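# Place circuit board under microscope and focus it

## Task

Set the blue circuit board down flat on the base plate of the microscope so that its big square chip sits beneath the lens, then rotate the focus knob until the focus meter's marker shown on the monitor lies inside the green band.

## Robot and tools

Robot: two arms on fixed bases, left_arm (carrying a left hand) and right_arm (carrying a right hand, the mirror image). Each hand has three fingers (index, middle, ring) and a thumb, sixteen motors per hand. Calibrated root poses in the scene frame: left_arm (+0.043, +0.338, +0.033) m, quat_wxyz (+1.000, 0, 0, -0.013); right_arm (-0.014, -0.269, +0.009) m, quat_wxyz (+1.000, 0, 0, +0.001). A camera stand sits behind the arms.

Scene frame: origin on the table surface halfway between the arms' nominal bases; +z up, +x away from the bases over the table, +y toward the left_arm side. Left/right in arm names do not match image sides.

Hand point frame (right hand): +z runs along the straightened fingers toward the tips, +y comes out of the palm face, +x crosses the palm away from the thumb. On the left hand +x points toward the thumb instead. A rigid mast near the wrist on the palm side can collide with objects.

execute_actions(actions, cameras): actions is a list of actions, each a table of 1 to 15 rows; each row is one control step of 1/30 s, and one action lasts 0.5 s. A table with fewer rows repeats its final row to fill the 15 steps. Every row has exactly 48 numbers, all in [-1, 1], covering both arms even if one stays still, in this order: left_arm dx, dy, dz, rx, ry, rz; left hand's 16 motor goals; left_gripper current_limit, speed; then right_arm dx, dy, dz, rx, ry, rz; right hand's 16 motor goals; right_gripper current_limit, speed.

Arm numbers dx..rz are offsets, not poses: they are measured from that arm's Hand target at the moment the action begins, along that target's own axes. 1.0 equals 0.6 m of travel or 180 degrees; rx, ry, rz form a single rotation vector. Rows inside one action do not add up: each is counted from the action's starting target. A new action starts from the updated target, so sending the same offset again moves further. All zeros re-requests the current target. Per control step the commanded orientation is clipped to 40 degrees from the measured one; position wins over orientation when both cannot be met. The hand often stops short of the target (friction, weight, elbow sag under load); if so, send the remaining difference as a fresh offset, and command somewhat higher when lifting. To stop pressing on something, command the target back beyond the hand point.

Hand numbers are absolute goals, each mapped linearly between a hinge's two stops. Order per hand: index_mcp, index_abd, index_pip, index_dip, middle_mcp, middle_abd, middle_pip, middle_dip, ring_mcp, ring_abd, ring_pip, ring_dip, thumb_cmc, thumb_axl, thumb_mcp, thumb_ipl. Straight values: _mcp +0.75, _abd 0.00, _pip +0.58, _dip +0.70, thumb_cmc +0.71, thumb_axl +0.68, thumb_mcp +0.23, thumb_ipl +0.17. Moving toward -1 curls the finger joints toward the palm, swings _abd away from the thumb, brings the thumb round in front of the palm (cmc) and bends it (mcp, ipl). current_limit scales from 0 mA at -1 to 550 mA at +1 (floor 11 mA); speed sets hinge goal rate to (speed + 1)/2 of 8.5 rad/s. Initial values: current_limit +0.4, speed -0.6; the last values sent persist. A 0 is a real goal, so to hold a hand unchanged resend its hand_goal, hand_current_limit and hand_speed. Fingers only squeeze when their goal lies past the object's surface.

cameras: names to return, ["all"], or []; omitted/null means all when actions is empty, none otherwise. An unknown name invalidates the call. Cameras: cam_head_left, cam_head_right, cam_high, cam_low, cam_left_wrist, cam_right_wrist, each 672x504.

zoom_image(camera, region): region [x0, y0, x1, y1] in pixels, origin top-left, at most 504 wide and 504 high, only on a camera from the newest set of images.

read_manual(section): returns licence texts only ("licences"); no motion.

finished_scene(scene): closes the current scene (give its number); irreversible. The goal must hold with the robot released.

Results: end_effector_position (m) and end_effector_quat_wxyz in the scene frame, readings a few cm off possible; Hand target (the base for the next offsets); joint positions, velocities ("within noise" when still), torques (include arm weight; joints 3 and 4 wrap at ±28 N m); step-wise positions during motion; per motor hand_goal, hand_measured, hand_current_ma, hand_state (moving, goal, blocked, overload); motor temperatures.

Hazards: a hand motor at 495 mA or more for 5 s shuts off for 10 s and drops its grip. Arm motors reaching 85 °C print MOTOR HOT; at 100 °C the arm goes limp (OVER-TEMPERATURE FAULT) for 30 to 60 s, so avoid long stretched holds and pushing at unreachable targets. Any arm stop discards hand commands sent meanwhile. Do not drop the board, release it while moving, strike fixed or heavy items, push hard, let the two hands press on each other, or let anything leave the table. Objects may occasionally get nudged by outside pushes.

Each tool is called after ">>>" as name(argument=value, ...), one argument or row to a line, values as JSON.

## Session

>>> execute_actions(
  actions=[],
)

Scene clock: 0.00 s.
left_arm: end_effector_position=(+0.5825, +0.2095, +0.1812) hand_goal=(+0.754, +0.000, +0.576, +0.696, +0.754, +0.000, +0.576, +0.696, +0.754, +0.000, +0.576, +0.696, +0.714, +0.678, +0.226, +0.168) hand_measured=(+0.754, +0.000, +0.576, +0.696, +0.754, +0.000, +0.576, +0.696, +0.754, +0.000, +0.576, +0.696, +0.714, +0.678, +0.226, +0.168) hand_current_ma=(+0, +0, +0, +0, +0, +0, +0, +0, +0, +0, +0, +0, +0, +0, +0, +0) hand_state=(goal, goal, goal, goal, goal, goal, goal, goal, goal, goal, goal, goal, goal, goal, goal, goal) hand_current_limit=0.40 hand_speed=-0.60 end_effector_quat_wxyz=(-0.061, +0.530, +0.845, -0.048) | right_arm: end_effector_position=(+0.2150, -0.2706, +0.2226) hand_goal=(+0.754, +0.000, +0.576, +0.696, +0.754, +0.000, +0.576, +0.696, +0.754, +0.000, +0.576, +0.696, +0.714, +0.678, +0.226, +0.168) hand_measured=(+0.754, +0.000, +0.576, +0.696, +0.754, +0.000, +0.576, +0.696, +0.754, +0.000, +0.576, +0.696, +0.714, +0.678, +0.226, +0.168) hand_current_ma=(+0, +0, +0, +0, +0, +0, +0, +0, +0, +0, +0, +0, +0, +0, +0, +0) hand_state=(goal, goal, goal, goal, goal, goal, goal, goal, goal, goal, goal, goal, goal, goal, goal, goal) hand_current_limit=0.40 hand_speed=-0.60 end_effector_quat_wxyz=(+0.114, +0.763, +0.633, -0.063)
Joint positions: left_arm=[-0.324 1.788 1.572 -1.494 0.068 -0.796] | right_arm=[0.508 0.732 0.75 -1.672 0.248 0.706]
Joint velocities: within noise
Joint torques (N m): no reading
Motor temperatures (°C): left_arm=[23 23 25 23 24 24] | right_arm=[24 26 26 22 24 24]
Heat: left arm: hottest elbow 25 °C; right arm: hottest shoulder 26 °C.
Hand target: left_arm +0.5888, +0.2072, +0.1837; -0.056, +0.530, +0.845, -0.047 | right_arm +0.2206, -0.2676, +0.2350; +0.117, +0.764, +0.632, -0.048

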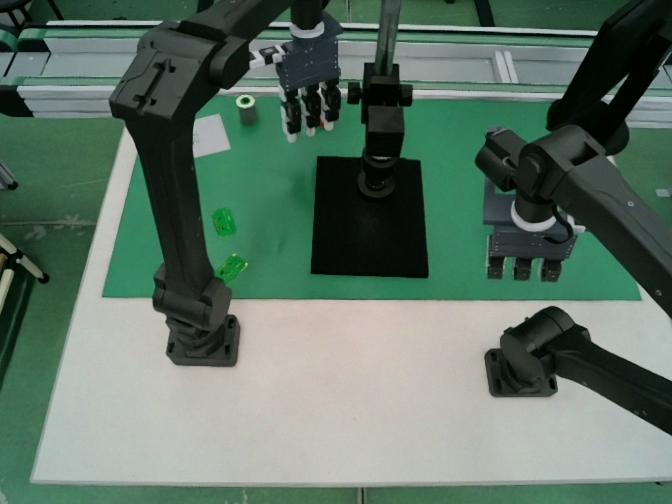

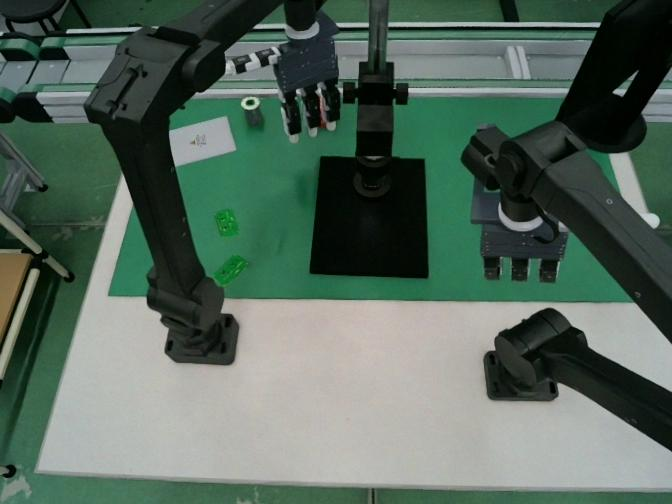

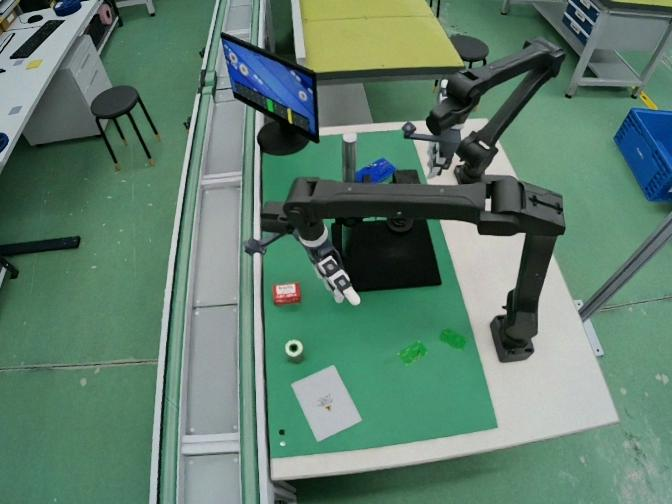

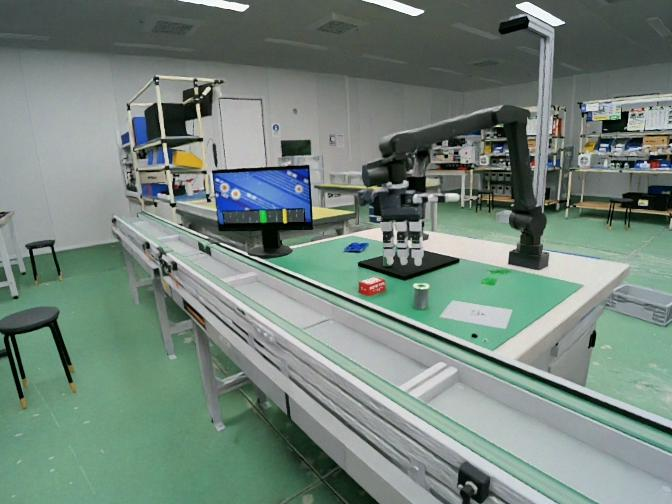

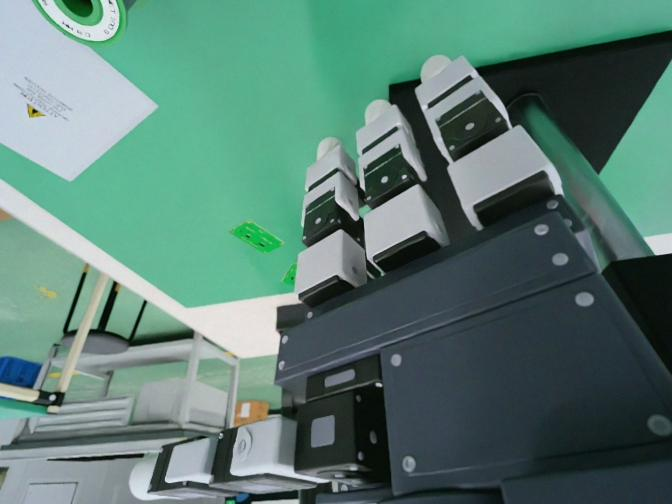

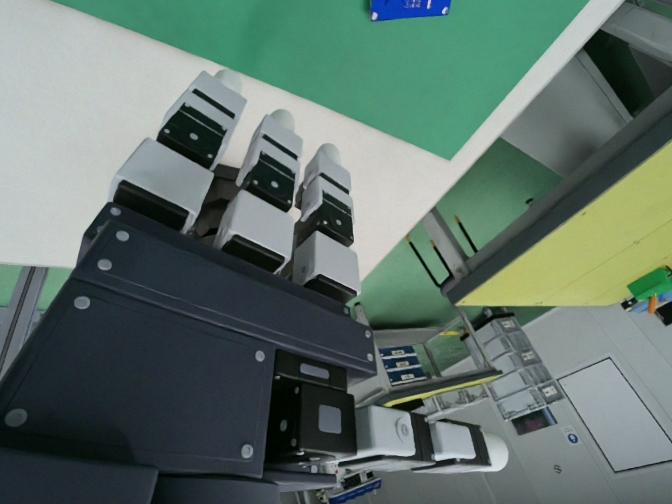

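>>> zoom_image(
  camera="cam_high",
  region=[200, 20, 460, 215],
)

>>> zoom_image(
  camera="cam_low",
  region=[190, 130, 480, 350],
)

>>> zoom_image(
  camera="cam_head_left",
  region=[260, 0, 600, 300],
)

Scaled by 1.938.

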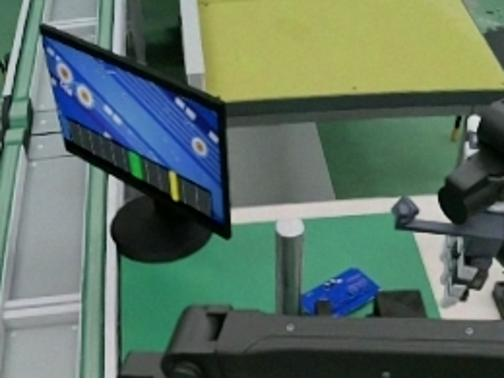

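Scaled by 1.738.

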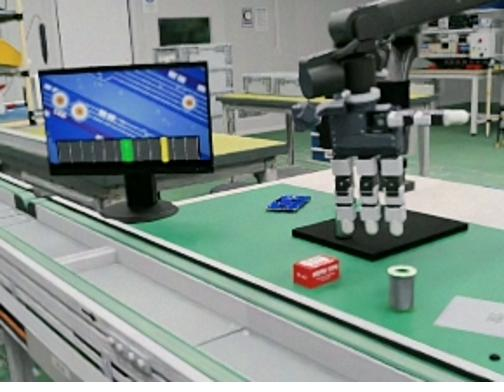

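Scaled by 1.482.

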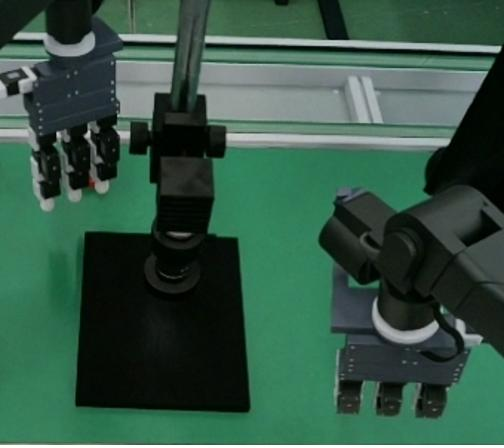

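>>> execute_actions(
  actions=[
    [[0.085,-0.035,-0.033,0,0,0,0.754,0,0.576,0.696,0.754,0,0.576,0.696,0.754,0,0.576,0.696,0.714,0.678,0.226,0.168,0.4,-0.6,0,0,0,0,0,0,0.754,0,0.576,0.696,0.754,0,0.576,0.696,0.754,0,0.576,0.696,0.714,0.678,0.226,0.168,0.4,-0.6]],
    [[0.085,-0.035,-0.033,0,0,0,0.754,0,0.576,0.696,0.754,0,0.576,0.696,0.754,0,0.576,0.696,0.714,0.678,0.226,0.168,0.4,-0.6,0,0,0,0,0,0,0.754,0,0.576,0.696,0.754,0,0.576,0.696,0.754,0,0.576,0.696,0.714,0.678,0.226,0.168,0.4,-0.6]],
    [[0.085,-0.035,-0.033,0,0,0,0.754,0,0.576,0.696,0.754,0,0.576,0.696,0.754,0,0.576,0.696,0.714,0.678,0.226,0.168,0.4,-0.6,0,0,0,0,0,0,0.754,0,0.576,0.696,0.754,0,0.576,0.696,0.754,0,0.576,0.696,0.714,0.678,0.226,0.168,0.4,-0.6]],
    [[0.085,-0.035,-0.033,0,0,0,0.754,0,0.576,0.696,0.754,0,0.576,0.696,0.754,0,0.576,0.696,0.714,0.678,0.226,0.168,0.4,-0.6,0,0,0,0,0,0,0.754,0,0.576,0.696,0.754,0,0.576,0.696,0.754,0,0.576,0.696,0.714,0.678,0.226,0.168,0.4,-0.6]],
  ],
  cameras=["cam_low","cam_high","cam_left_wrist","cam_head_left"],
)

Scene clock: 59.30 s.
left_arm: end_effector_position=(+0.4419, +0.3538, +0.2931) hand_goal=(+0.754, +0.000, +0.576, +0.696, +0.754, +0.000, +0.576, +0.696, +0.754, +0.000, +0.576, +0.696, +0.714, +0.678, +0.226, +0.168) hand_measured=(+0.752, +0.000, +0.576, +0.696, +0.752, +0.000, +0.576, +0.696, +0.752, +0.000, +0.576, +0.696, +0.714, +0.678, +0.222, +0.168) hand_current_ma=(-9, +0, +2, +0, -9, +0, +2, +0, -10, +0, +2, +0, -1, -2, -13, -1) hand_state=(goal, goal, goal, goal, goal, goal, goal, goal, goal, goal, goal, goal, goal, goal, goal, goal) hand_current_limit=0.40 hand_speed=-0.60 end_effector_quat_wxyz=(-0.041, +0.529, +0.847, -0.039) | right_arm: end_effector_position=(+0.2150, -0.2706, +0.2226) hand_goal=(+0.754, +0.000, +0.576, +0.696, +0.754, +0.000, +0.576, +0.696, +0.754, +0.000, +0.576, +0.696, +0.714, +0.678, +0.226, +0.168) hand_measured=(+0.754, +0.000, +0.576, +0.696, +0.754, +0.000, +0.576, +0.696, +0.754, +0.000, +0.576, +0.696, +0.714, +0.678, +0.224, +0.168) hand_current_ma=(+0, +0, +0, +0, +0, +0, +0, +0, +0, +0, +0, +0, +0, +0, -1, +0) hand_state=(goal, goal, goal, goal, goal, goal, goal, goal, goal, goal, goal, goal, goal, goal, goal, goal) hand_current_limit=0.40 hand_speed=-0.60 end_effector_quat_wxyz=(+0.114, +0.763, +0.633, -0.063)
Joint positions: left_arm=[-0.08 1.284 1.287 -1.681 0.034 -0.558] | right_arm=[0.508 0.732 0.75 -1.672 0.248 0.706]
Joint torques (N m): left_arm=[-0.09 -6.18 8.87 -0.16 -0.08 0.26] | right_arm=[-0.26 -1.67 10.7 0.09 0.44 0.08]
Motor temperatures (°C): left_arm=[23 28 37 23 24 24] | right_arm=[24 26 37 22 25 24]
Heat: left arm: hottest elbow 37 °C; right arm: hottest elbow 37 °C.
Hand target: left_arm +0.4373, +0.3561, +0.2827; -0.056, +0.530, +0.845, -0.047 | right_arm +0.2206, -0.2676, +0.2350; +0.117, +0.764, +0.632, -0.048
Off the commanded pose: left_arm 0.012 m, 2 deg | right_arm 0.014 m, 2 deg.
Step readings (end_effector_position of left_arm | right_arm):
0: (+0.5825, +0.2095, +0.1812) | (+0.2150, -0.2706, +0.2226)
1: (+0.5825, +0.2095, +0.1814) | (+0.2150, -0.2706, +0.2226)
2: (+0.5822, +0.2101, +0.1821) | (+0.2150, -0.2706, +0.2226)
4: (+0.5762, +0.2147, +0.1846) | (+0.2150, -0.2706, +0.2226)
8: (+0.5597, +0.2303, +0.2009) | (+0.2150, -0.2706, +0.2226)
15: (+0.5575, +0.2409, +0.2245) | (+0.2150, -0.2706, +0.2226)
16: (+0.5571, +0.2410, +0.2241) | (+0.2150, -0.2706, +0.2226)
17: (+0.5552, +0.2427, +0.2228) | (+0.2150, -0.2706, +0.2226)
19: (+0.5448, +0.2490, +0.2193) | (+0.2150, -0.2706, +0.2226)
23: (+0.5222, +0.2685, +0.2249) | (+0.2150, -0.2706, +0.2226)
30: (+0.5186, +0.2794, +0.2449) | (+0.2150, -0.2706, +0.2226)
31: (+0.5185, +0.2794, +0.2449) | (+0.2150, -0.2706, +0.2226)
32: (+0.5169, +0.2809, +0.2442) | (+0.2150, -0.2706, +0.2226)
34: (+0.5076, +0.2869, +0.2428) | (+0.2150, -0.2706, +0.2226)
38: (+0.4857, +0.3070, +0.2515) | (+0.2150, -0.2706, +0.2226)
45: (+0.4800, +0.3171, +0.2694) | (+0.2150, -0.2706, +0.2226)
46: (+0.4797, +0.3170, +0.2692) | (+0.2150, -0.2706, +0.2226)
47: (+0.4781, +0.3189, +0.2686) | (+0.2150, -0.2706, +0.2226)
49: (+0.4697, +0.3248, +0.2680) | (+0.2150, -0.2706, +0.2226)
53: (+0.4489, +0.3455, +0.2780) | (+0.2150, -0.2706, +0.2226)
60: (+0.4411, +0.3546, +0.2933) | (+0.2150, -0.2706, +0.2226)
Images, in order (width x height): cam_head_left 672x504, cam_high 672x504, cam_low 672x504, cam_left_wrist 672x504.

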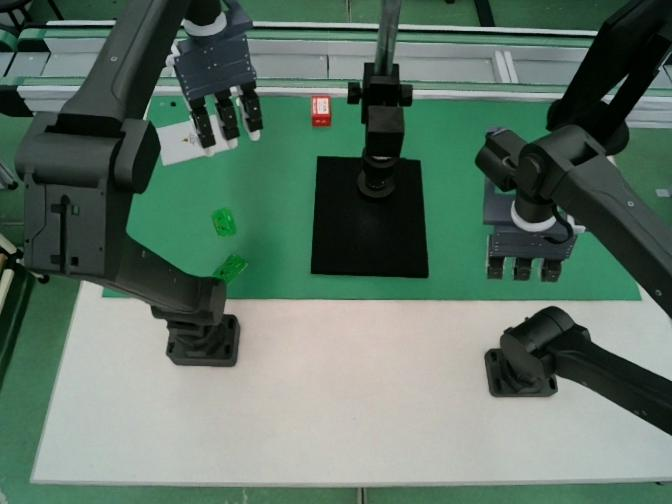

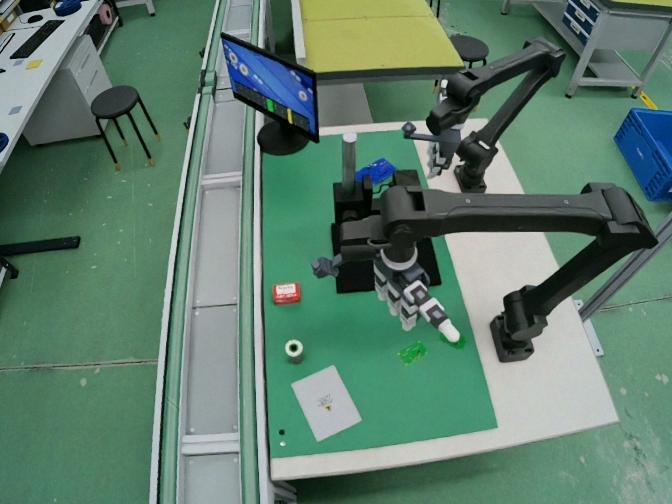

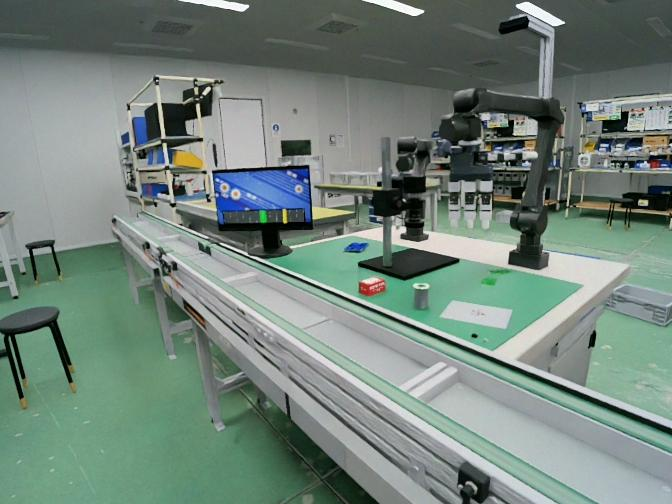

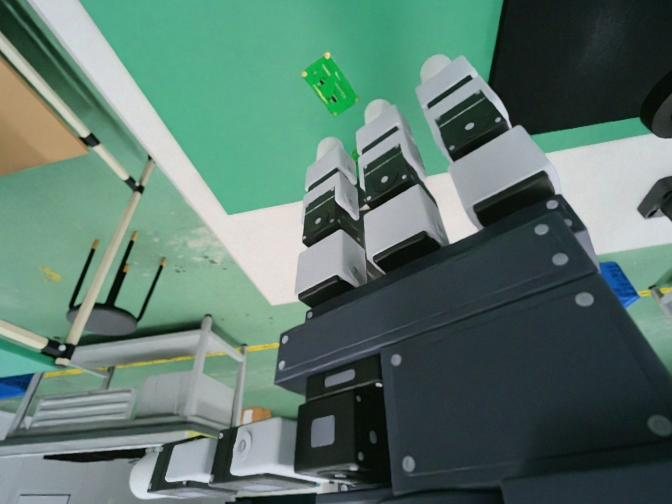

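>>> zoom_image(
  camera="cam_low",
  region=[330, 120, 530, 290],
)

>>> zoom_image(
  camera="cam_high",
  region=[320, 120, 470, 300],
)

>>> zoom_image(
  camera="cam_head_left",
  region=[300, 30, 460, 300],
)

Scaled by 2.520.

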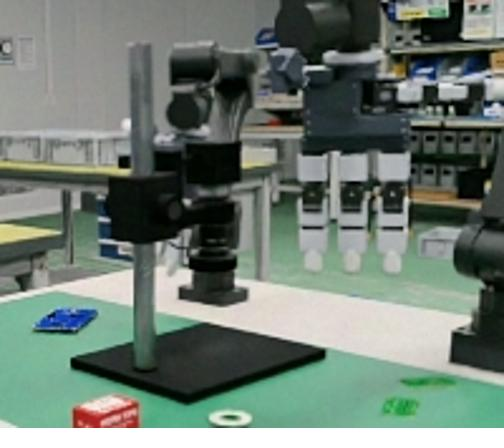

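Scaled by 2.800.

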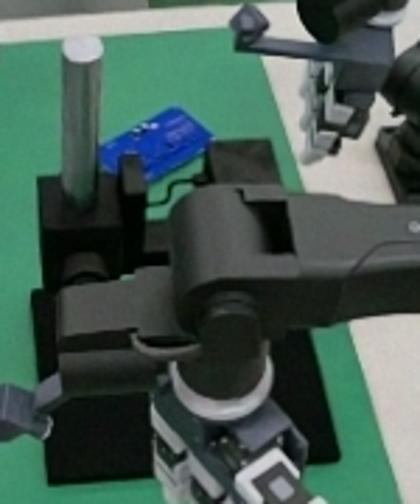

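Scaled by 1.867.

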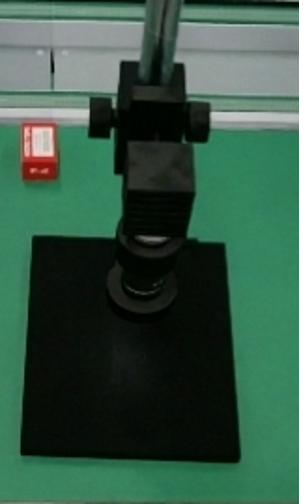

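>>> execute_actions(
  actions=[
    [[0,0,0,0,0,0,0.754,0,0.576,0.696,0.754,0,0.576,0.696,0.754,0,0.576,0.696,0.714,0.678,0.226,0.168,0.4,-0.6,-0.0755,0.016,-0.031,0,0,0,0.754,0,0.576,0.696,0.754,0,0.576,0.696,0.754,0,0.576,0.696,0.714,0.678,0.226,0.168,0.4,-0.6]],
    [[0,0,0,0,0,0,0.754,0,0.576,0.696,0.754,0,0.576,0.696,0.754,0,0.576,0.696,0.714,0.678,0.226,0.168,0.4,-0.6,-0.0755,0.016,-0.031,0,0,0,0.754,0,0.576,0.696,0.754,0,0.576,0.696,0.754,0,0.576,0.696,0.714,0.678,0.226,0.168,0.4,-0.6]],
    [[0,0,0,0,0,0,0.754,0,0.576,0.696,0.754,0,0.576,0.696,0.754,0,0.576,0.696,0.714,0.678,0.226,0.168,0.4,-0.6,-0.0755,0.016,-0.031,0,0,0,0.754,0,0.576,0.696,0.754,0,0.576,0.696,0.754,0,0.576,0.696,0.714,0.678,0.226,0.168,0.4,-0.6]],
    [[0,0,0,0,0,0,0.754,0,0.576,0.696,0.754,0,0.576,0.696,0.754,0,0.576,0.696,0.714,0.678,0.226,0.168,0.4,-0.6,-0.0755,0.016,-0.031,0,0,0,0.754,0,0.576,0.696,0.754,0,0.576,0.696,0.754,0,0.576,0.696,0.714,0.678,0.226,0.168,0.4,-0.6]],
  ],
  cameras=["cam_head_left","cam_head_right","cam_right_wrist"],
)

Scene clock: 123.20 s.
left_arm: end_effector_position=(+0.4419, +0.3538, +0.2931) hand_goal=(+0.754, +0.000, +0.576, +0.696, +0.754, +0.000, +0.576, +0.696, +0.754, +0.000, +0.576, +0.696, +0.714, +0.678, +0.226, +0.168) hand_measured=(+0.752, +0.000, +0.576, +0.696, +0.752, +0.000, +0.576, +0.696, +0.752, +0.000, +0.576, +0.696, +0.714, +0.678, +0.222, +0.168) hand_current_ma=(-9, +0, +2, +0, -9, +0, +2, +0, -10, +0, +2, +0, -1, -2, -13, -1) hand_state=(goal, goal, goal, goal, goal, goal, goal, goal, goal, goal, goal, goal, goal, goal, goal, goal) hand_current_limit=0.40 hand_speed=-0.60 end_effector_quat_wxyz=(-0.041, +0.529, +0.847, -0.039) | right_arm: end_effector_position=(+0.2115, -0.4242, +0.3187) hand_goal=(+0.754, +0.000, +0.576, +0.696, +0.754, +0.000, +0.576, +0.696, +0.754, +0.000, +0.576, +0.696, +0.714, +0.678, +0.226, +0.168) hand_measured=(+0.754, +0.000, +0.576, +0.696, +0.754, +0.000, +0.576, +0.696, +0.754, +0.000, +0.576, +0.696, +0.714, +0.678, +0.222, +0.168) hand_current_ma=(+0, +0, +0, +0, +0, +0, +0, +0, +0, +0, +0, +0, +0, +0, -2, +0) hand_state=(goal, goal, goal, goal, goal, goal, goal, goal, goal, goal, goal, goal, goal, goal, goal, goal) hand_current_limit=0.40 hand_speed=-0.60 end_effector_quat_wxyz=(+0.109, +0.763, +0.635, -0.052)
Joint positions: left_arm=[-0.08 1.284 1.287 -1.681 0.034 -0.557] | right_arm=[-0.527 0.708 0.997 -1.689 0.171 -0.357]
Joint torques (N m): left_arm=[-0.15 -6.07 8.77 -0.2 -0.07 0.19] | right_arm=[-1.32 -1.32 14.01 0.42 0.16 -0.09]
Heat: left arm: hottest elbow 34 °C; right arm: hottest elbow 40 °C.
Hand target: left_arm +0.4373, +0.3560, +0.2827; -0.056, +0.530, +0.845, -0.047 | right_arm +0.2170, -0.4294, +0.3518; +0.117, +0.764, +0.632, -0.048
Off the commanded pose: left_arm 0.012 m, 2 deg | right_arm 0.034 m, 1 deg.
joint sent to its limit (right arm) — joint 4 (wrist pitch), lower limit. The joint targets still meet the commanded pose.
Step readings (end_effector_position of left_arm | right_arm):
0: (+0.4419, +0.3538, +0.2931) | (+0.2150, -0.2706, +0.2226)
1: (+0.4419, +0.3538, +0.2931) | (+0.2150, -0.2706, +0.2227)
2: (+0.4419, +0.3538, +0.2931) | (+0.2153, -0.2719, +0.2235)
4: (+0.4419, +0.3538, +0.2931) | (+0.2151, -0.2817, +0.2276)
8: (+0.4419, +0.3538, +0.2931) | (+0.2093, -0.3053, +0.2379)
15: (+0.4419, +0.3538, +0.2931) | (+0.2077, -0.3118, +0.2372)
16: (+0.4419, +0.3538, +0.2931) | (+0.2079, -0.3119, +0.2369)
17: (+0.4419, +0.3538, +0.2931) | (+0.2081, -0.3135, +0.2370)
19: (+0.4419, +0.3538, +0.2931) | (+0.2070, -0.3239, +0.2404)
23: (+0.4419, +0.3538, +0.2931) | (+0.2027, -0.3462, +0.2538)
30: (+0.4419, +0.3538, +0.2931) | (+0.2069, -0.3503, +0.2651)
31: (+0.4419, +0.3538, +0.2931) | (+0.2074, -0.3502, +0.2649)
32: (+0.4419, +0.3538, +0.2931) | (+0.2075, -0.3518, +0.2650)
34: (+0.4419, +0.3538, +0.2931) | (+0.2061, -0.3615, +0.2684)
38: (+0.4419, +0.3538, +0.2931) | (+0.2025, -0.3839, +0.2852)
45: (+0.4419, +0.3538, +0.2931) | (+0.2081, -0.3882, +0.2935)
46: (+0.4419, +0.3538, +0.2931) | (+0.2086, -0.3881, +0.2925)
47: (+0.4419, +0.3538, +0.2931) | (+0.2088, -0.3896, +0.2923)
49: (+0.4419, +0.3538, +0.2931) | (+0.2074, -0.3990, +0.2959)
53: (+0.4419, +0.3538, +0.2931) | (+0.2047, -0.4223, +0.3138)
60: (+0.4419, +0.3538, +0.2931) | (+0.2093, -0.4262, +0.3216)
Images, in order (width x height): cam_head_left 672x504, cam_head_right 672x504, cam_right_wrist 672x504.

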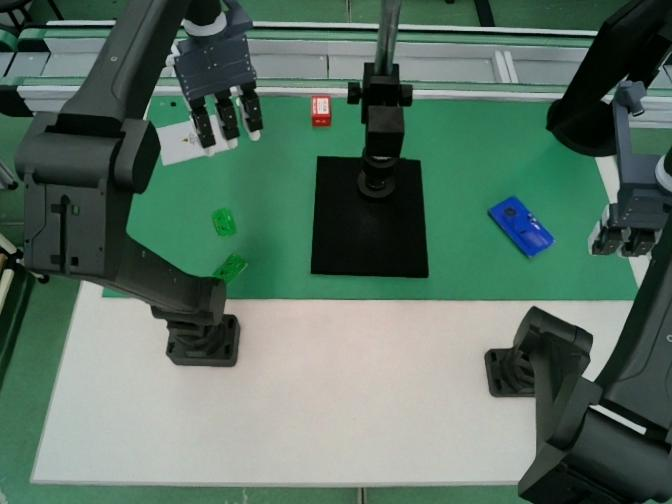

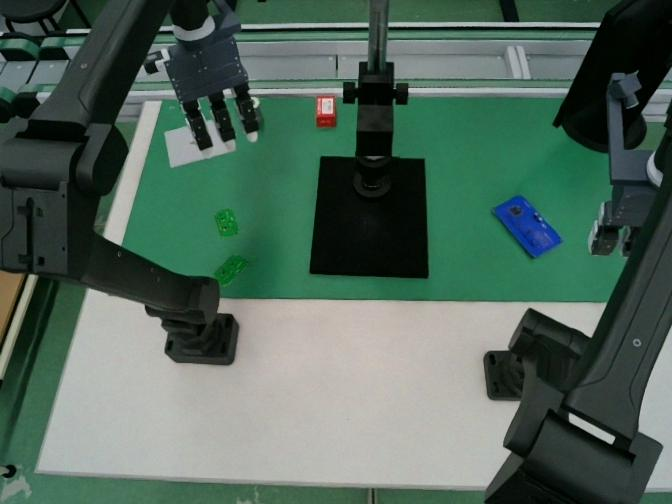

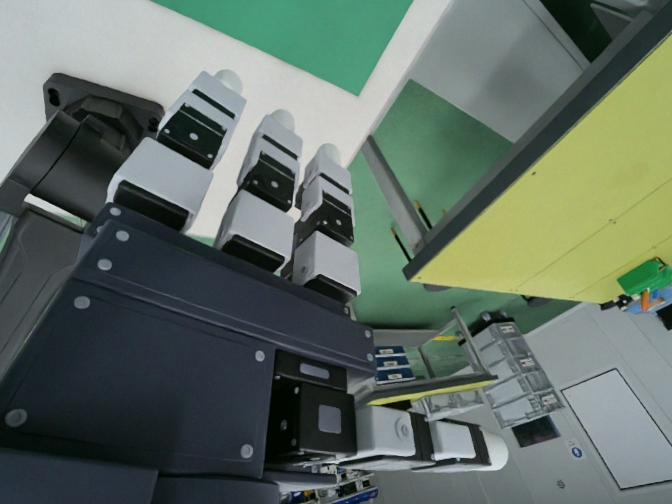

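>>> zoom_image(
  camera="cam_head_left",
  region=[470, 180, 580, 270],
)

>>> zoom_image(
  camera="cam_head_right",
  region=[300, 40, 580, 290],
)

Scaled by 4.582.

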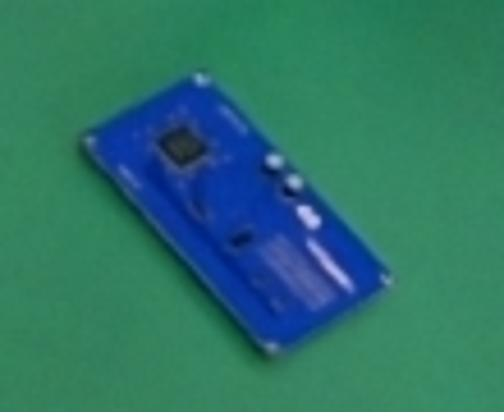

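Scaled by 1.800.

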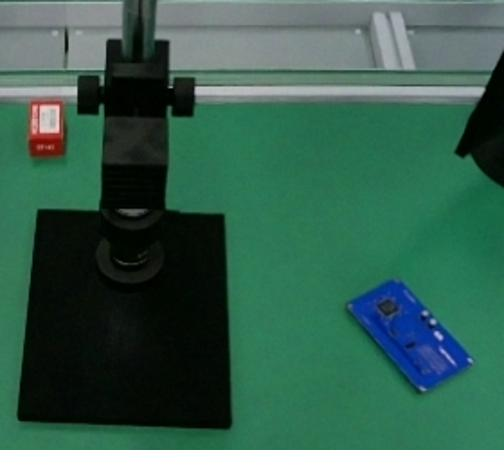

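>>> execute_actions(
  actions=[
    [[0,0,0,0,0,0,0.754,0,0.576,0.696,0.754,0,0.576,0.696,0.754,0,0.576,0.696,0.714,0.678,0.226,0.168,0.4,-0.6,0.054,0.044,0.022,0,0,0,0.754,0,0.576,0.696,0.754,0,0.576,0.696,0.754,0,0.576,0.696,0.714,0.678,0.226,0.168,0.4,-0.6]],
    [[0,0,0,0,0,0,0.754,0,0.576,0.696,0.754,0,0.576,0.696,0.754,0,0.576,0.696,0.714,0.678,0.226,0.168,0.4,-0.6,0.054,0.044,0.022,0,0,0,0.754,0,0.576,0.696,0.754,0,0.576,0.696,0.754,0,0.576,0.696,0.714,0.678,0.226,0.168,0.4,-0.6]],
    [[0,0,0,0,0,0,0.754,0,0.576,0.696,0.754,0,0.576,0.696,0.754,0,0.576,0.696,0.714,0.678,0.226,0.168,0.4,-0.6,0.054,0.044,0.022,0,0,0,0.754,0,0.576,0.696,0.754,0,0.576,0.696,0.754,0,0.576,0.696,0.714,0.678,0.226,0.168,0.4,-0.6]],
    [[0,0,0,0,0,0,0.754,0,0.576,0.696,0.754,0,0.576,0.696,0.754,0,0.576,0.696,0.714,0.678,0.226,0.168,0.4,-0.6,0,0,0,0.0181,-0.0538,-0.1383,0.754,0,0.576,0.696,0.754,0,0.576,0.696,0.754,0,0.576,0.696,0.714,0.678,0.226,0.168,0.4,-0.6]],
    [[0,0,0,0,0,0,0.754,0,0.576,0.696,0.754,0,0.576,0.696,0.754,0,0.576,0.696,0.714,0.678,0.226,0.168,0.4,-0.6,0,0,0,0.0181,-0.0538,-0.1383,0.754,0,0.576,0.696,0.754,0,0.576,0.696,0.754,0,0.576,0.696,0.714,0.678,0.226,0.168,0.4,-0.6]],
  ],
  cameras=["cam_head_left"],
)

Scene clock: 230.03 s.
left_arm: end_effector_position=(+0.4419, +0.3538, +0.2931) hand_goal=(+0.754, +0.000, +0.576, +0.696, +0.754, +0.000, +0.576, +0.696, +0.754, +0.000, +0.576, +0.696, +0.714, +0.678, +0.226, +0.168) hand_measured=(+0.752, +0.000, +0.576, +0.696, +0.752, +0.000, +0.576, +0.696, +0.752, +0.000, +0.576, +0.696, +0.714, +0.678, +0.222, +0.168) hand_current_ma=(-9, +0, +2, +0, -9, +0, +2, +0, -10, +0, +2, +0, -1, -2, -13, -1) hand_state=(goal, goal, goal, goal, goal, goal, goal, goal, goal, goal, goal, goal, goal, goal, goal, goal) hand_current_limit=0.40 hand_speed=-0.60 end_effector_quat_wxyz=(-0.041, +0.529, +0.847, -0.039) | right_arm: end_effector_position=(+0.3006, -0.3559, +0.2660) hand_goal=(+0.754, +0.000, +0.576, +0.696, +0.754, +0.000, +0.576, +0.696, +0.754, +0.000, +0.576, +0.696, +0.714, +0.678, +0.226, +0.168) hand_measured=(+0.752, -0.002, +0.576, +0.696, +0.752, -0.002, +0.576, +0.696, +0.752, -0.002, +0.576, +0.696, +0.714, +0.678, +0.222, +0.168) hand_current_ma=(-1, +0, +0, +0, -1, +0, +0, +0, -1, +0, +0, +0, +0, +0, -3, +0) hand_state=(goal, goal, goal, goal, goal, goal, goal, goal, goal, goal, goal, goal, goal, goal, goal, goal) hand_current_limit=0.40 hand_speed=-0.60 end_effector_quat_wxyz=(+0.111, +0.407, +0.866, -0.270)
Joint positions: left_arm=[-0.08 1.284 1.287 -1.681 0.034 -0.557] | right_arm=[-0.084 0.951 1.001 -1.599 0.593 -0.78]
Joint torques (N m): left_arm=[-0.15 -6.07 8.77 -0.14 -0.08 0.19] | right_arm=[-1.55 -5.3 13.97 0.72 0.62 0.08]
Motor temperatures (°C): left_arm=[23 25 34 23 24 24] | right_arm=[23 26 52 22 24 24]
Heat: left arm: hottest elbow 34 °C; right arm: hottest elbow 52 °C.
Hand target: left_arm +0.4373, +0.3560, +0.2827; -0.056, +0.530, +0.845, -0.047 | right_arm +0.3164, -0.3598, +0.3012; +0.145, +0.416, +0.862, -0.251
Off the commanded pose: left_arm 0.012 m, 2 deg | right_arm 0.039 m, 5 deg.
Step readings (end_effector_position of left_arm | right_arm):
0: (+0.4419, +0.3538, +0.2931) | (+0.2116, -0.4242, +0.3187)
1: (+0.4419, +0.3538, +0.2931) | (+0.2116, -0.4242, +0.3186)
2: (+0.4419, +0.3538, +0.2931) | (+0.2125, -0.4240, +0.3180)
4: (+0.4419, +0.3538, +0.2931) | (+0.2184, -0.4189, +0.3162)
8: (+0.4419, +0.3538, +0.2931) | (+0.2362, -0.4015, +0.3084)
15: (+0.4419, +0.3538, +0.2931) | (+0.2413, -0.4033, +0.3024)
16: (+0.4419, +0.3538, +0.2931) | (+0.2412, -0.4036, +0.3025)
17: (+0.4419, +0.3538, +0.2931) | (+0.2420, -0.4029, +0.3026)
19: (+0.4419, +0.3538, +0.2931) | (+0.2478, -0.3961, +0.3021)
23: (+0.4419, +0.3538, +0.2931) | (+0.2659, -0.3787, +0.2962)
30: (+0.4419, +0.3538, +0.2931) | (+0.2709, -0.3813, +0.2917)
31: (+0.4419, +0.3538, +0.2931) | (+0.2708, -0.3815, +0.2918)
32: (+0.4419, +0.3538, +0.2931) | (+0.2722, -0.3808, +0.2920)
34: (+0.4419, +0.3538, +0.2931) | (+0.2792, -0.3750, +0.2910)
38: (+0.4419, +0.3538, +0.2931) | (+0.2977, -0.3581, +0.2817)
45: (+0.4419, +0.3538, +0.2931) | (+0.3034, -0.3595, +0.2756)
46: (+0.4419, +0.3538, +0.2931) | (+0.3033, -0.3601, +0.2759)
47: (+0.4419, +0.3538, +0.2931) | (+0.3033, -0.3633, +0.2777)
49: (+0.4419, +0.3538, +0.2931) | (+0.3019, -0.3703, +0.2804)
53: (+0.4419, +0.3538, +0.2931) | (+0.3007, -0.3700, +0.2791)
60: (+0.4419, +0.3538, +0.2931) | (+0.3024, -0.3604, +0.2748)
61: (+0.4419, +0.3538, +0.2931) | (+0.3024, -0.3598, +0.2745)
62: (+0.4419, +0.3538, +0.2931) | (+0.3022, -0.3624, +0.2756)
64: (+0.4419, +0.3538, +0.2931) | (+0.3011, -0.3692, +0.2776)
68: (+0.4419, +0.3538, +0.2931) | (+0.2998, -0.3682, +0.2751)
75: (+0.4419, +0.3538, +0.2931) | (+0.3011, -0.3592, +0.2694)
Images, in order (width x height): cam_head_left 672x504.

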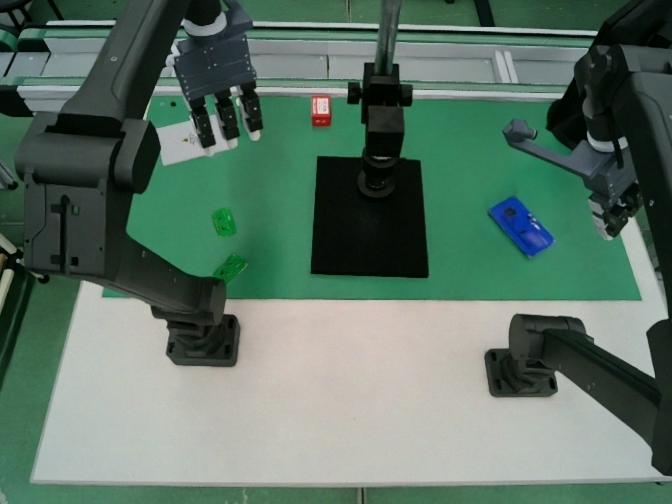

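>>> execute_actions(
  actions=[
    [[0,0,0,0,0,0,0.754,0,0.576,0.696,0.754,0,0.576,0.696,0.754,0,0.576,0.696,0.714,0.678,0.226,0.168,0.4,-0.6,0,0,0,0.0181,-0.0538,-0.1383,0.754,0,0.576,0.696,0.754,0,0.576,0.696,0.754,0,0.576,0.696,0.714,0.678,0.226,0.168,0.4,-0.6]],
    [[0,0,0,0,0,0,0.754,0,0.576,0.696,0.754,0,0.576,0.696,0.754,0,0.576,0.696,0.714,0.678,0.226,0.168,0.4,-0.6,0,0,0,0.0181,-0.0538,-0.1383,0.754,0,0.576,0.696,0.754,0,0.576,0.696,0.754,0,0.576,0.696,0.714,0.678,0.226,0.168,0.4,-0.6]],
    [[0,0,0,0,0,0,0.754,0,0.576,0.696,0.754,0,0.576,0.696,0.754,0,0.576,0.696,0.714,0.678,0.226,0.168,0.4,-0.6,0,0,0,0.0181,-0.0538,-0.1383,0.754,0,0.576,0.696,0.754,0,0.576,0.696,0.754,0,0.576,0.696,0.714,0.678,0.226,0.168,0.4,-0.6]],
  ],
  cameras=["cam_head_left","cam_right_wrist","cam_high"],
)

Scene clock: 244.53 s.
left_arm: end_effector_position=(+0.4419, +0.3538, +0.2931) hand_goal=(+0.754, +0.000, +0.576, +0.696, +0.754, +0.000, +0.576, +0.696, +0.754, +0.000, +0.576, +0.696, +0.714, +0.678, +0.226, +0.168) hand_measured=(+0.752, +0.000, +0.576, +0.696, +0.752, +0.000, +0.576, +0.696, +0.752, +0.000, +0.576, +0.696, +0.714, +0.678, +0.222, +0.168) hand_current_ma=(-9, +0, +2, +0, -9, +0, +2, +0, -10, +0, +2, +0, -1, -2, -13, -1) hand_state=(goal, goal, goal, goal, goal, goal, goal, goal, goal, goal, goal, goal, goal, goal, goal, goal) hand_current_limit=0.40 hand_speed=-0.60 end_effector_quat_wxyz=(-0.041, +0.529, +0.847, -0.039) | right_arm: end_effector_position=(+0.2985, -0.3614, +0.2670) hand_goal=(+0.754, +0.000, +0.576, +0.696, +0.754, +0.000, +0.576, +0.696, +0.754, +0.000, +0.576, +0.696, +0.714, +0.678, +0.226, +0.168) hand_measured=(+0.744, -0.002, +0.576, +0.696, +0.744, -0.002, +0.576, +0.696, +0.744, -0.002, +0.576, +0.696, +0.708, +0.678, +0.222, +0.168) hand_current_ma=(-7, +0, +0, +0, -8, +0, +0, +0, -8, +0, +0, +0, -3, +0, -3, +0) hand_state=(goal, goal, goal, goal, goal, goal, goal, goal, goal, goal, goal, goal, goal, goal, goal, goal) hand_current_limit=0.40 hand_speed=-0.60 end_effector_quat_wxyz=(+0.036, -0.144, +0.869, -0.472)
Joint positions: left_arm=[-0.08 1.284 1.287 -1.681 0.034 -0.557] | right_arm=[-0.009 0.98 1.012 -1.252 0.942 -2.085]
Joint torques (N m): left_arm=[-0.09 -6.01 8.76 -0.13 -0.09 0.19] | right_arm=[0.67 -5.01 14.94 0.9 1.03 -0.08]
Heat: left arm: hottest elbow 34 °C; right arm: hottest elbow 49 °C.
Hand target: left_arm +0.4373, +0.3560, +0.2827; -0.056, +0.530, +0.845, -0.047 | right_arm +0.3166, -0.3598, +0.3012; +0.129, -0.247, +0.852, -0.443
Off the commanded pose: left_arm 0.012 m, 2 deg | right_arm 0.039 m, 16 deg.
joint sent to its limit (right arm) — joint 6 (wrist roll), lower limit. The joint targets are off in orientation, not in position.
Step readings (end_effector_position of left_arm | right_arm):
0: (+0.4419, +0.3538, +0.2931) | (+0.3005, -0.3558, +0.2660)
1: (+0.4419, +0.3538, +0.2931) | (+0.3004, -0.3561, +0.2660)
2: (+0.4419, +0.3538, +0.2931) | (+0.2996, -0.3591, +0.2669)
4: (+0.4419, +0.3538, +0.2931) | (+0.2980, -0.3676, +0.2702)
8: (+0.4419, +0.3538, +0.2931) | (+0.2997, -0.3699, +0.2741)
15: (+0.4419, +0.3538, +0.2931) | (+0.3057, -0.3595, +0.2711)
16: (+0.4419, +0.3538, +0.2931) | (+0.3059, -0.3587, +0.2710)
17: (+0.4419, +0.3538, +0.2931) | (+0.3052, -0.3609, +0.2714)
19: (+0.4419, +0.3538, +0.2931) | (+0.3030, -0.3688, +0.2739)
23: (+0.4419, +0.3538, +0.2931) | (+0.3040, -0.3692, +0.2745)
30: (+0.4419, +0.3538, +0.2931) | (+0.3115, -0.3578, +0.2758)
31: (+0.4419, +0.3538, +0.2931) | (+0.3115, -0.3571, +0.2769)
32: (+0.4419, +0.3538, +0.2931) | (+0.3101, -0.3594, +0.2778)
34: (+0.4419, +0.3538, +0.2931) | (+0.3052, -0.3672, +0.2796)
38: (+0.4419, +0.3538, +0.2931) | (+0.3015, -0.3654, +0.2755)
45: (+0.4419, +0.3538, +0.2931) | (+0.3002, -0.3611, +0.2673)
Images, in order (width x height): cam_head_left 672x504, cam_high 672x504, cam_right_wrist 672x504.

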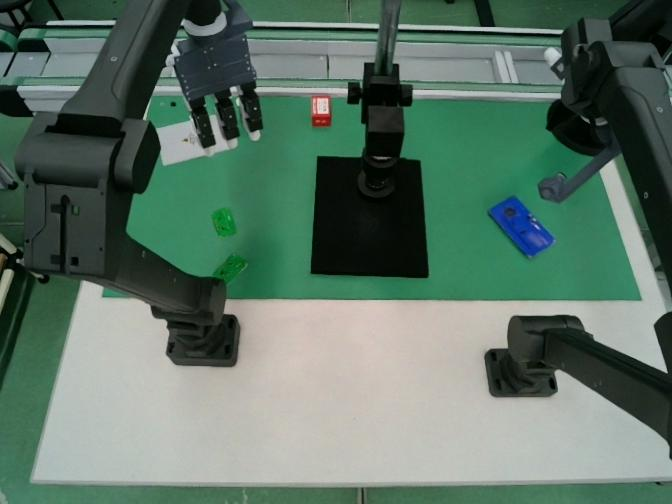

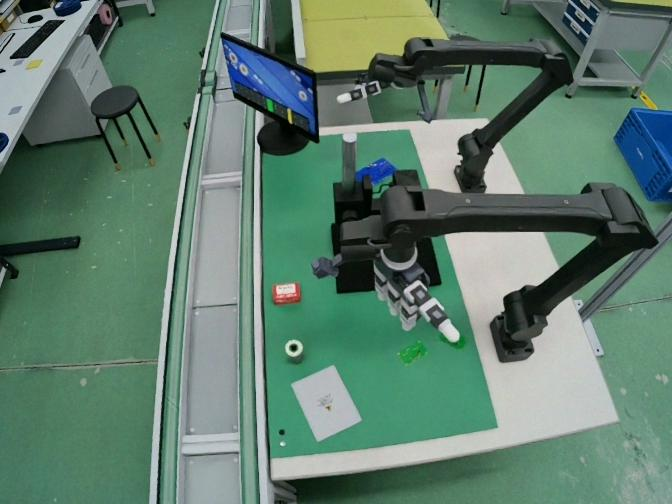

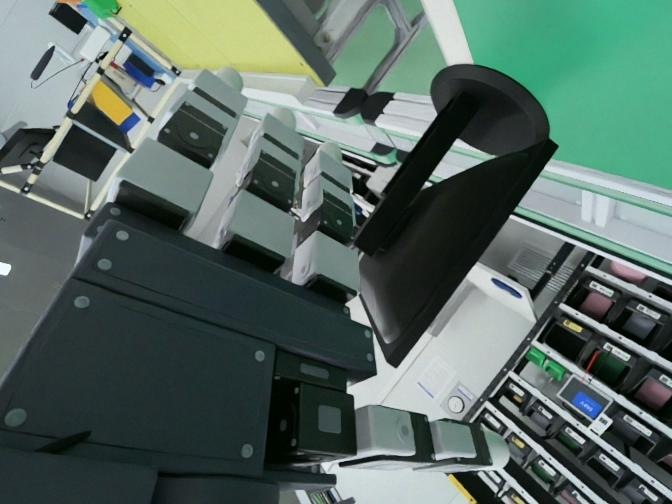

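>>> execute_actions(
  actions=[
    [[0,0,0,0,0,0,0.754,0,0.576,0.696,0.754,0,0.576,0.696,0.754,0,0.576,0.696,0.714,0.678,0.226,0.168,0.4,-0.6,-0.01,0.065,0.005,-0.0163,0.046,0.0338,0.89,0,-0.693,0.188,0.89,0,-0.693,0.188,0.95,0,0.7,0.696,-0.571,0.678,0.02,0.168,0.4,-0.6]],
    [[0,0,0,0,0,0,0.754,0,0.576,0.696,0.754,0,0.576,0.696,0.754,0,0.576,0.696,0.714,0.678,0.226,0.168,0.4,-0.6,-0.01,0.065,0.005,0,0,0,0.89,0,-0.693,0.188,0.89,0,-0.693,0.188,0.95,0,0.7,0.696,-0.571,0.678,0.02,0.168,0.4,-0.6]],
    [[0,0,0,0,0,0,0.754,0,0.576,0.696,0.754,0,0.576,0.696,0.754,0,0.576,0.696,0.714,0.678,0.226,0.168,0.4,-0.6,-0.01,0.065,0.005,0,0,0,0.89,0,-0.693,0.188,0.89,0,-0.693,0.188,0.95,0,0.7,0.696,-0.571,0.678,0.02,0.168,0.4,-0.6]],
  ],
  cameras=["cam_head_left","cam_right_wrist","cam_head_right"],
)

Scene clock: 271.07 s.
left_arm: end_effector_position=(+0.4419, +0.3538, +0.2931) hand_goal=(+0.754, +0.000, +0.576, +0.696, +0.754, +0.000, +0.576, +0.696, +0.754, +0.000, +0.576, +0.696, +0.714, +0.678, +0.226, +0.168) hand_measured=(+0.752, +0.000, +0.576, +0.696, +0.752, +0.000, +0.576, +0.696, +0.752, +0.000, +0.576, +0.696, +0.714, +0.678, +0.222, +0.168) hand_current_ma=(-9, +0, +2, +0, -9, +0, +2, +0, -10, +0, +2, +0, -1, -2, -13, -1) hand_state=(goal, goal, goal, goal, goal, goal, goal, goal, goal, goal, goal, goal, goal, goal, goal, goal) hand_current_limit=0.40 hand_speed=-0.60 end_effector_quat_wxyz=(-0.041, +0.529, +0.847, -0.039) | right_arm: end_effector_position=(+0.3033, -0.2992, +0.2052) hand_goal=(+0.890, +0.000, -0.692, +0.188, +0.890, +0.000, -0.692, +0.188, +0.950, +0.000, +0.700, +0.696, -0.570, +0.678, +0.020, +0.168) hand_measured=(+0.878, -0.002, -0.688, +0.190, +0.878, -0.002, -0.688, +0.190, +0.930, -0.002, +0.692, +0.696, -0.568, +0.678, +0.020, +0.168) hand_current_ma=(-12, +0, +2, +1, -12, +0, +2, +1, -22, +0, -5, +0, +1, +0, +0, +0) hand_state=(goal, goal, goal, goal, goal, goal, goal, goal, goal, goal, goal, goal, goal, goal, goal, goal) hand_current_limit=0.40 hand_speed=-0.60 end_effector_quat_wxyz=(+0.080, -0.172, +0.883, -0.430)
Joint positions: left_arm=[-0.08 1.284 1.287 -1.681 0.034 -0.557] | right_arm=[0.147 0.983 0.872 -1.18 0.872 -1.937]
Joint torques (N m): left_arm=[-0.15 -5.95 8.77 -0.17 -0.09 0.2] | right_arm=[0.67 -4.72 8.73 0.94 0.97 0.2]
Heat: left arm: hottest elbow 34 °C; right arm: hottest elbow 50 °C.
Hand target: left_arm +0.4373, +0.3560, +0.2827; -0.056, +0.530, +0.845, -0.047 | right_arm +0.3058, -0.2951, +0.2024; +0.084, -0.172, +0.882, -0.430
Off the commanded pose: left_arm 0.012 m, 2 deg | right_arm 0.006 m, 0 deg.
Step readings (end_effector_position of left_arm | right_arm):
0: (+0.4419, +0.3538, +0.2931) | (+0.2984, -0.3614, +0.2670)
1: (+0.4419, +0.3538, +0.2931) | (+0.2985, -0.3613, +0.2669)
2: (+0.4419, +0.3538, +0.2931) | (+0.2989, -0.3586, +0.2656)
4: (+0.4419, +0.3538, +0.2931) | (+0.3010, -0.3522, +0.2630)
8: (+0.4419, +0.3538, +0.2931) | (+0.3056, -0.3450, +0.2616)
15: (+0.4419, +0.3538, +0.2931) | (+0.3075, -0.3432, +0.2614)
16: (+0.4419, +0.3538, +0.2931) | (+0.3075, -0.3432, +0.2614)
17: (+0.4419, +0.3538, +0.2931) | (+0.3082, -0.3418, +0.2605)
19: (+0.4419, +0.3538, +0.2931) | (+0.3089, -0.3377, +0.2564)
23: (+0.4419, +0.3538, +0.2931) | (+0.3044, -0.3246, +0.2397)
30: (+0.4419, +0.3538, +0.2931) | (+0.3043, -0.3212, +0.2347)
31: (+0.4419, +0.3538, +0.2931) | (+0.3045, -0.3211, +0.2346)
32: (+0.4419, +0.3538, +0.2931) | (+0.3049, -0.3202, +0.2336)
34: (+0.4419, +0.3538, +0.2931) | (+0.3046, -0.3167, +0.2283)
38: (+0.4419, +0.3538, +0.2931) | (+0.2996, -0.3026, +0.2103)
45: (+0.4419, +0.3538, +0.2931) | (+0.3020, -0.2993, +0.2049)
Images, in order (width x height): cam_head_left 672x504, cam_head_right 672x504, cam_right_wrist 672x504.

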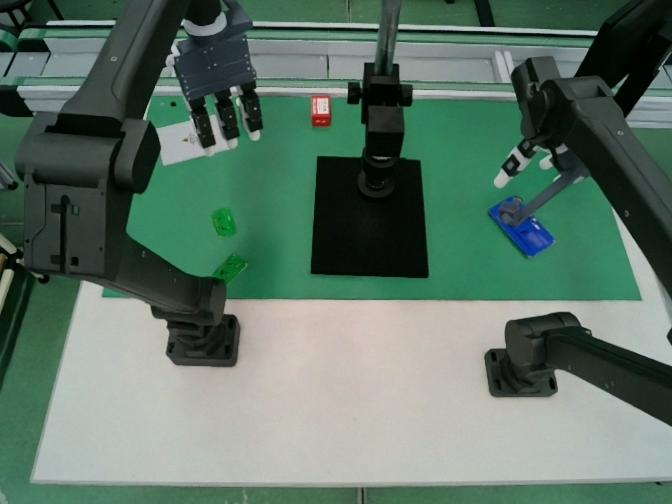

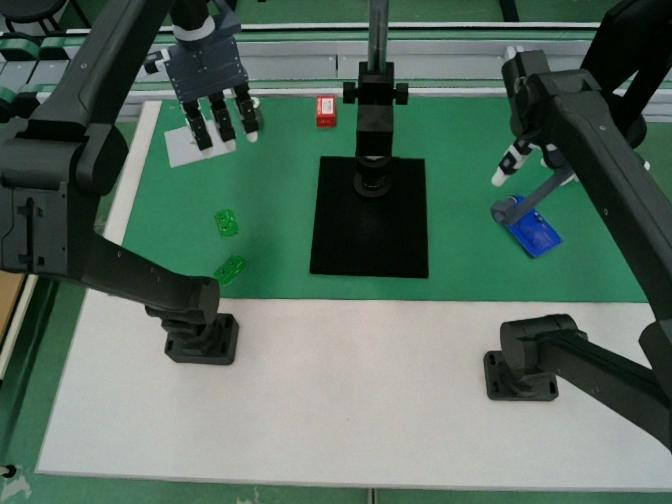

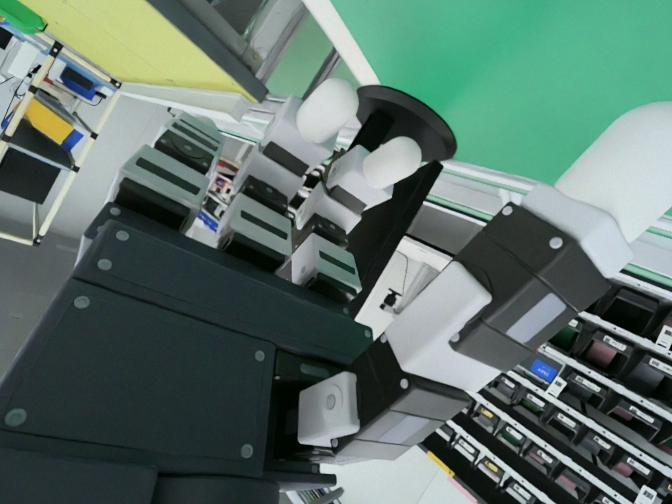

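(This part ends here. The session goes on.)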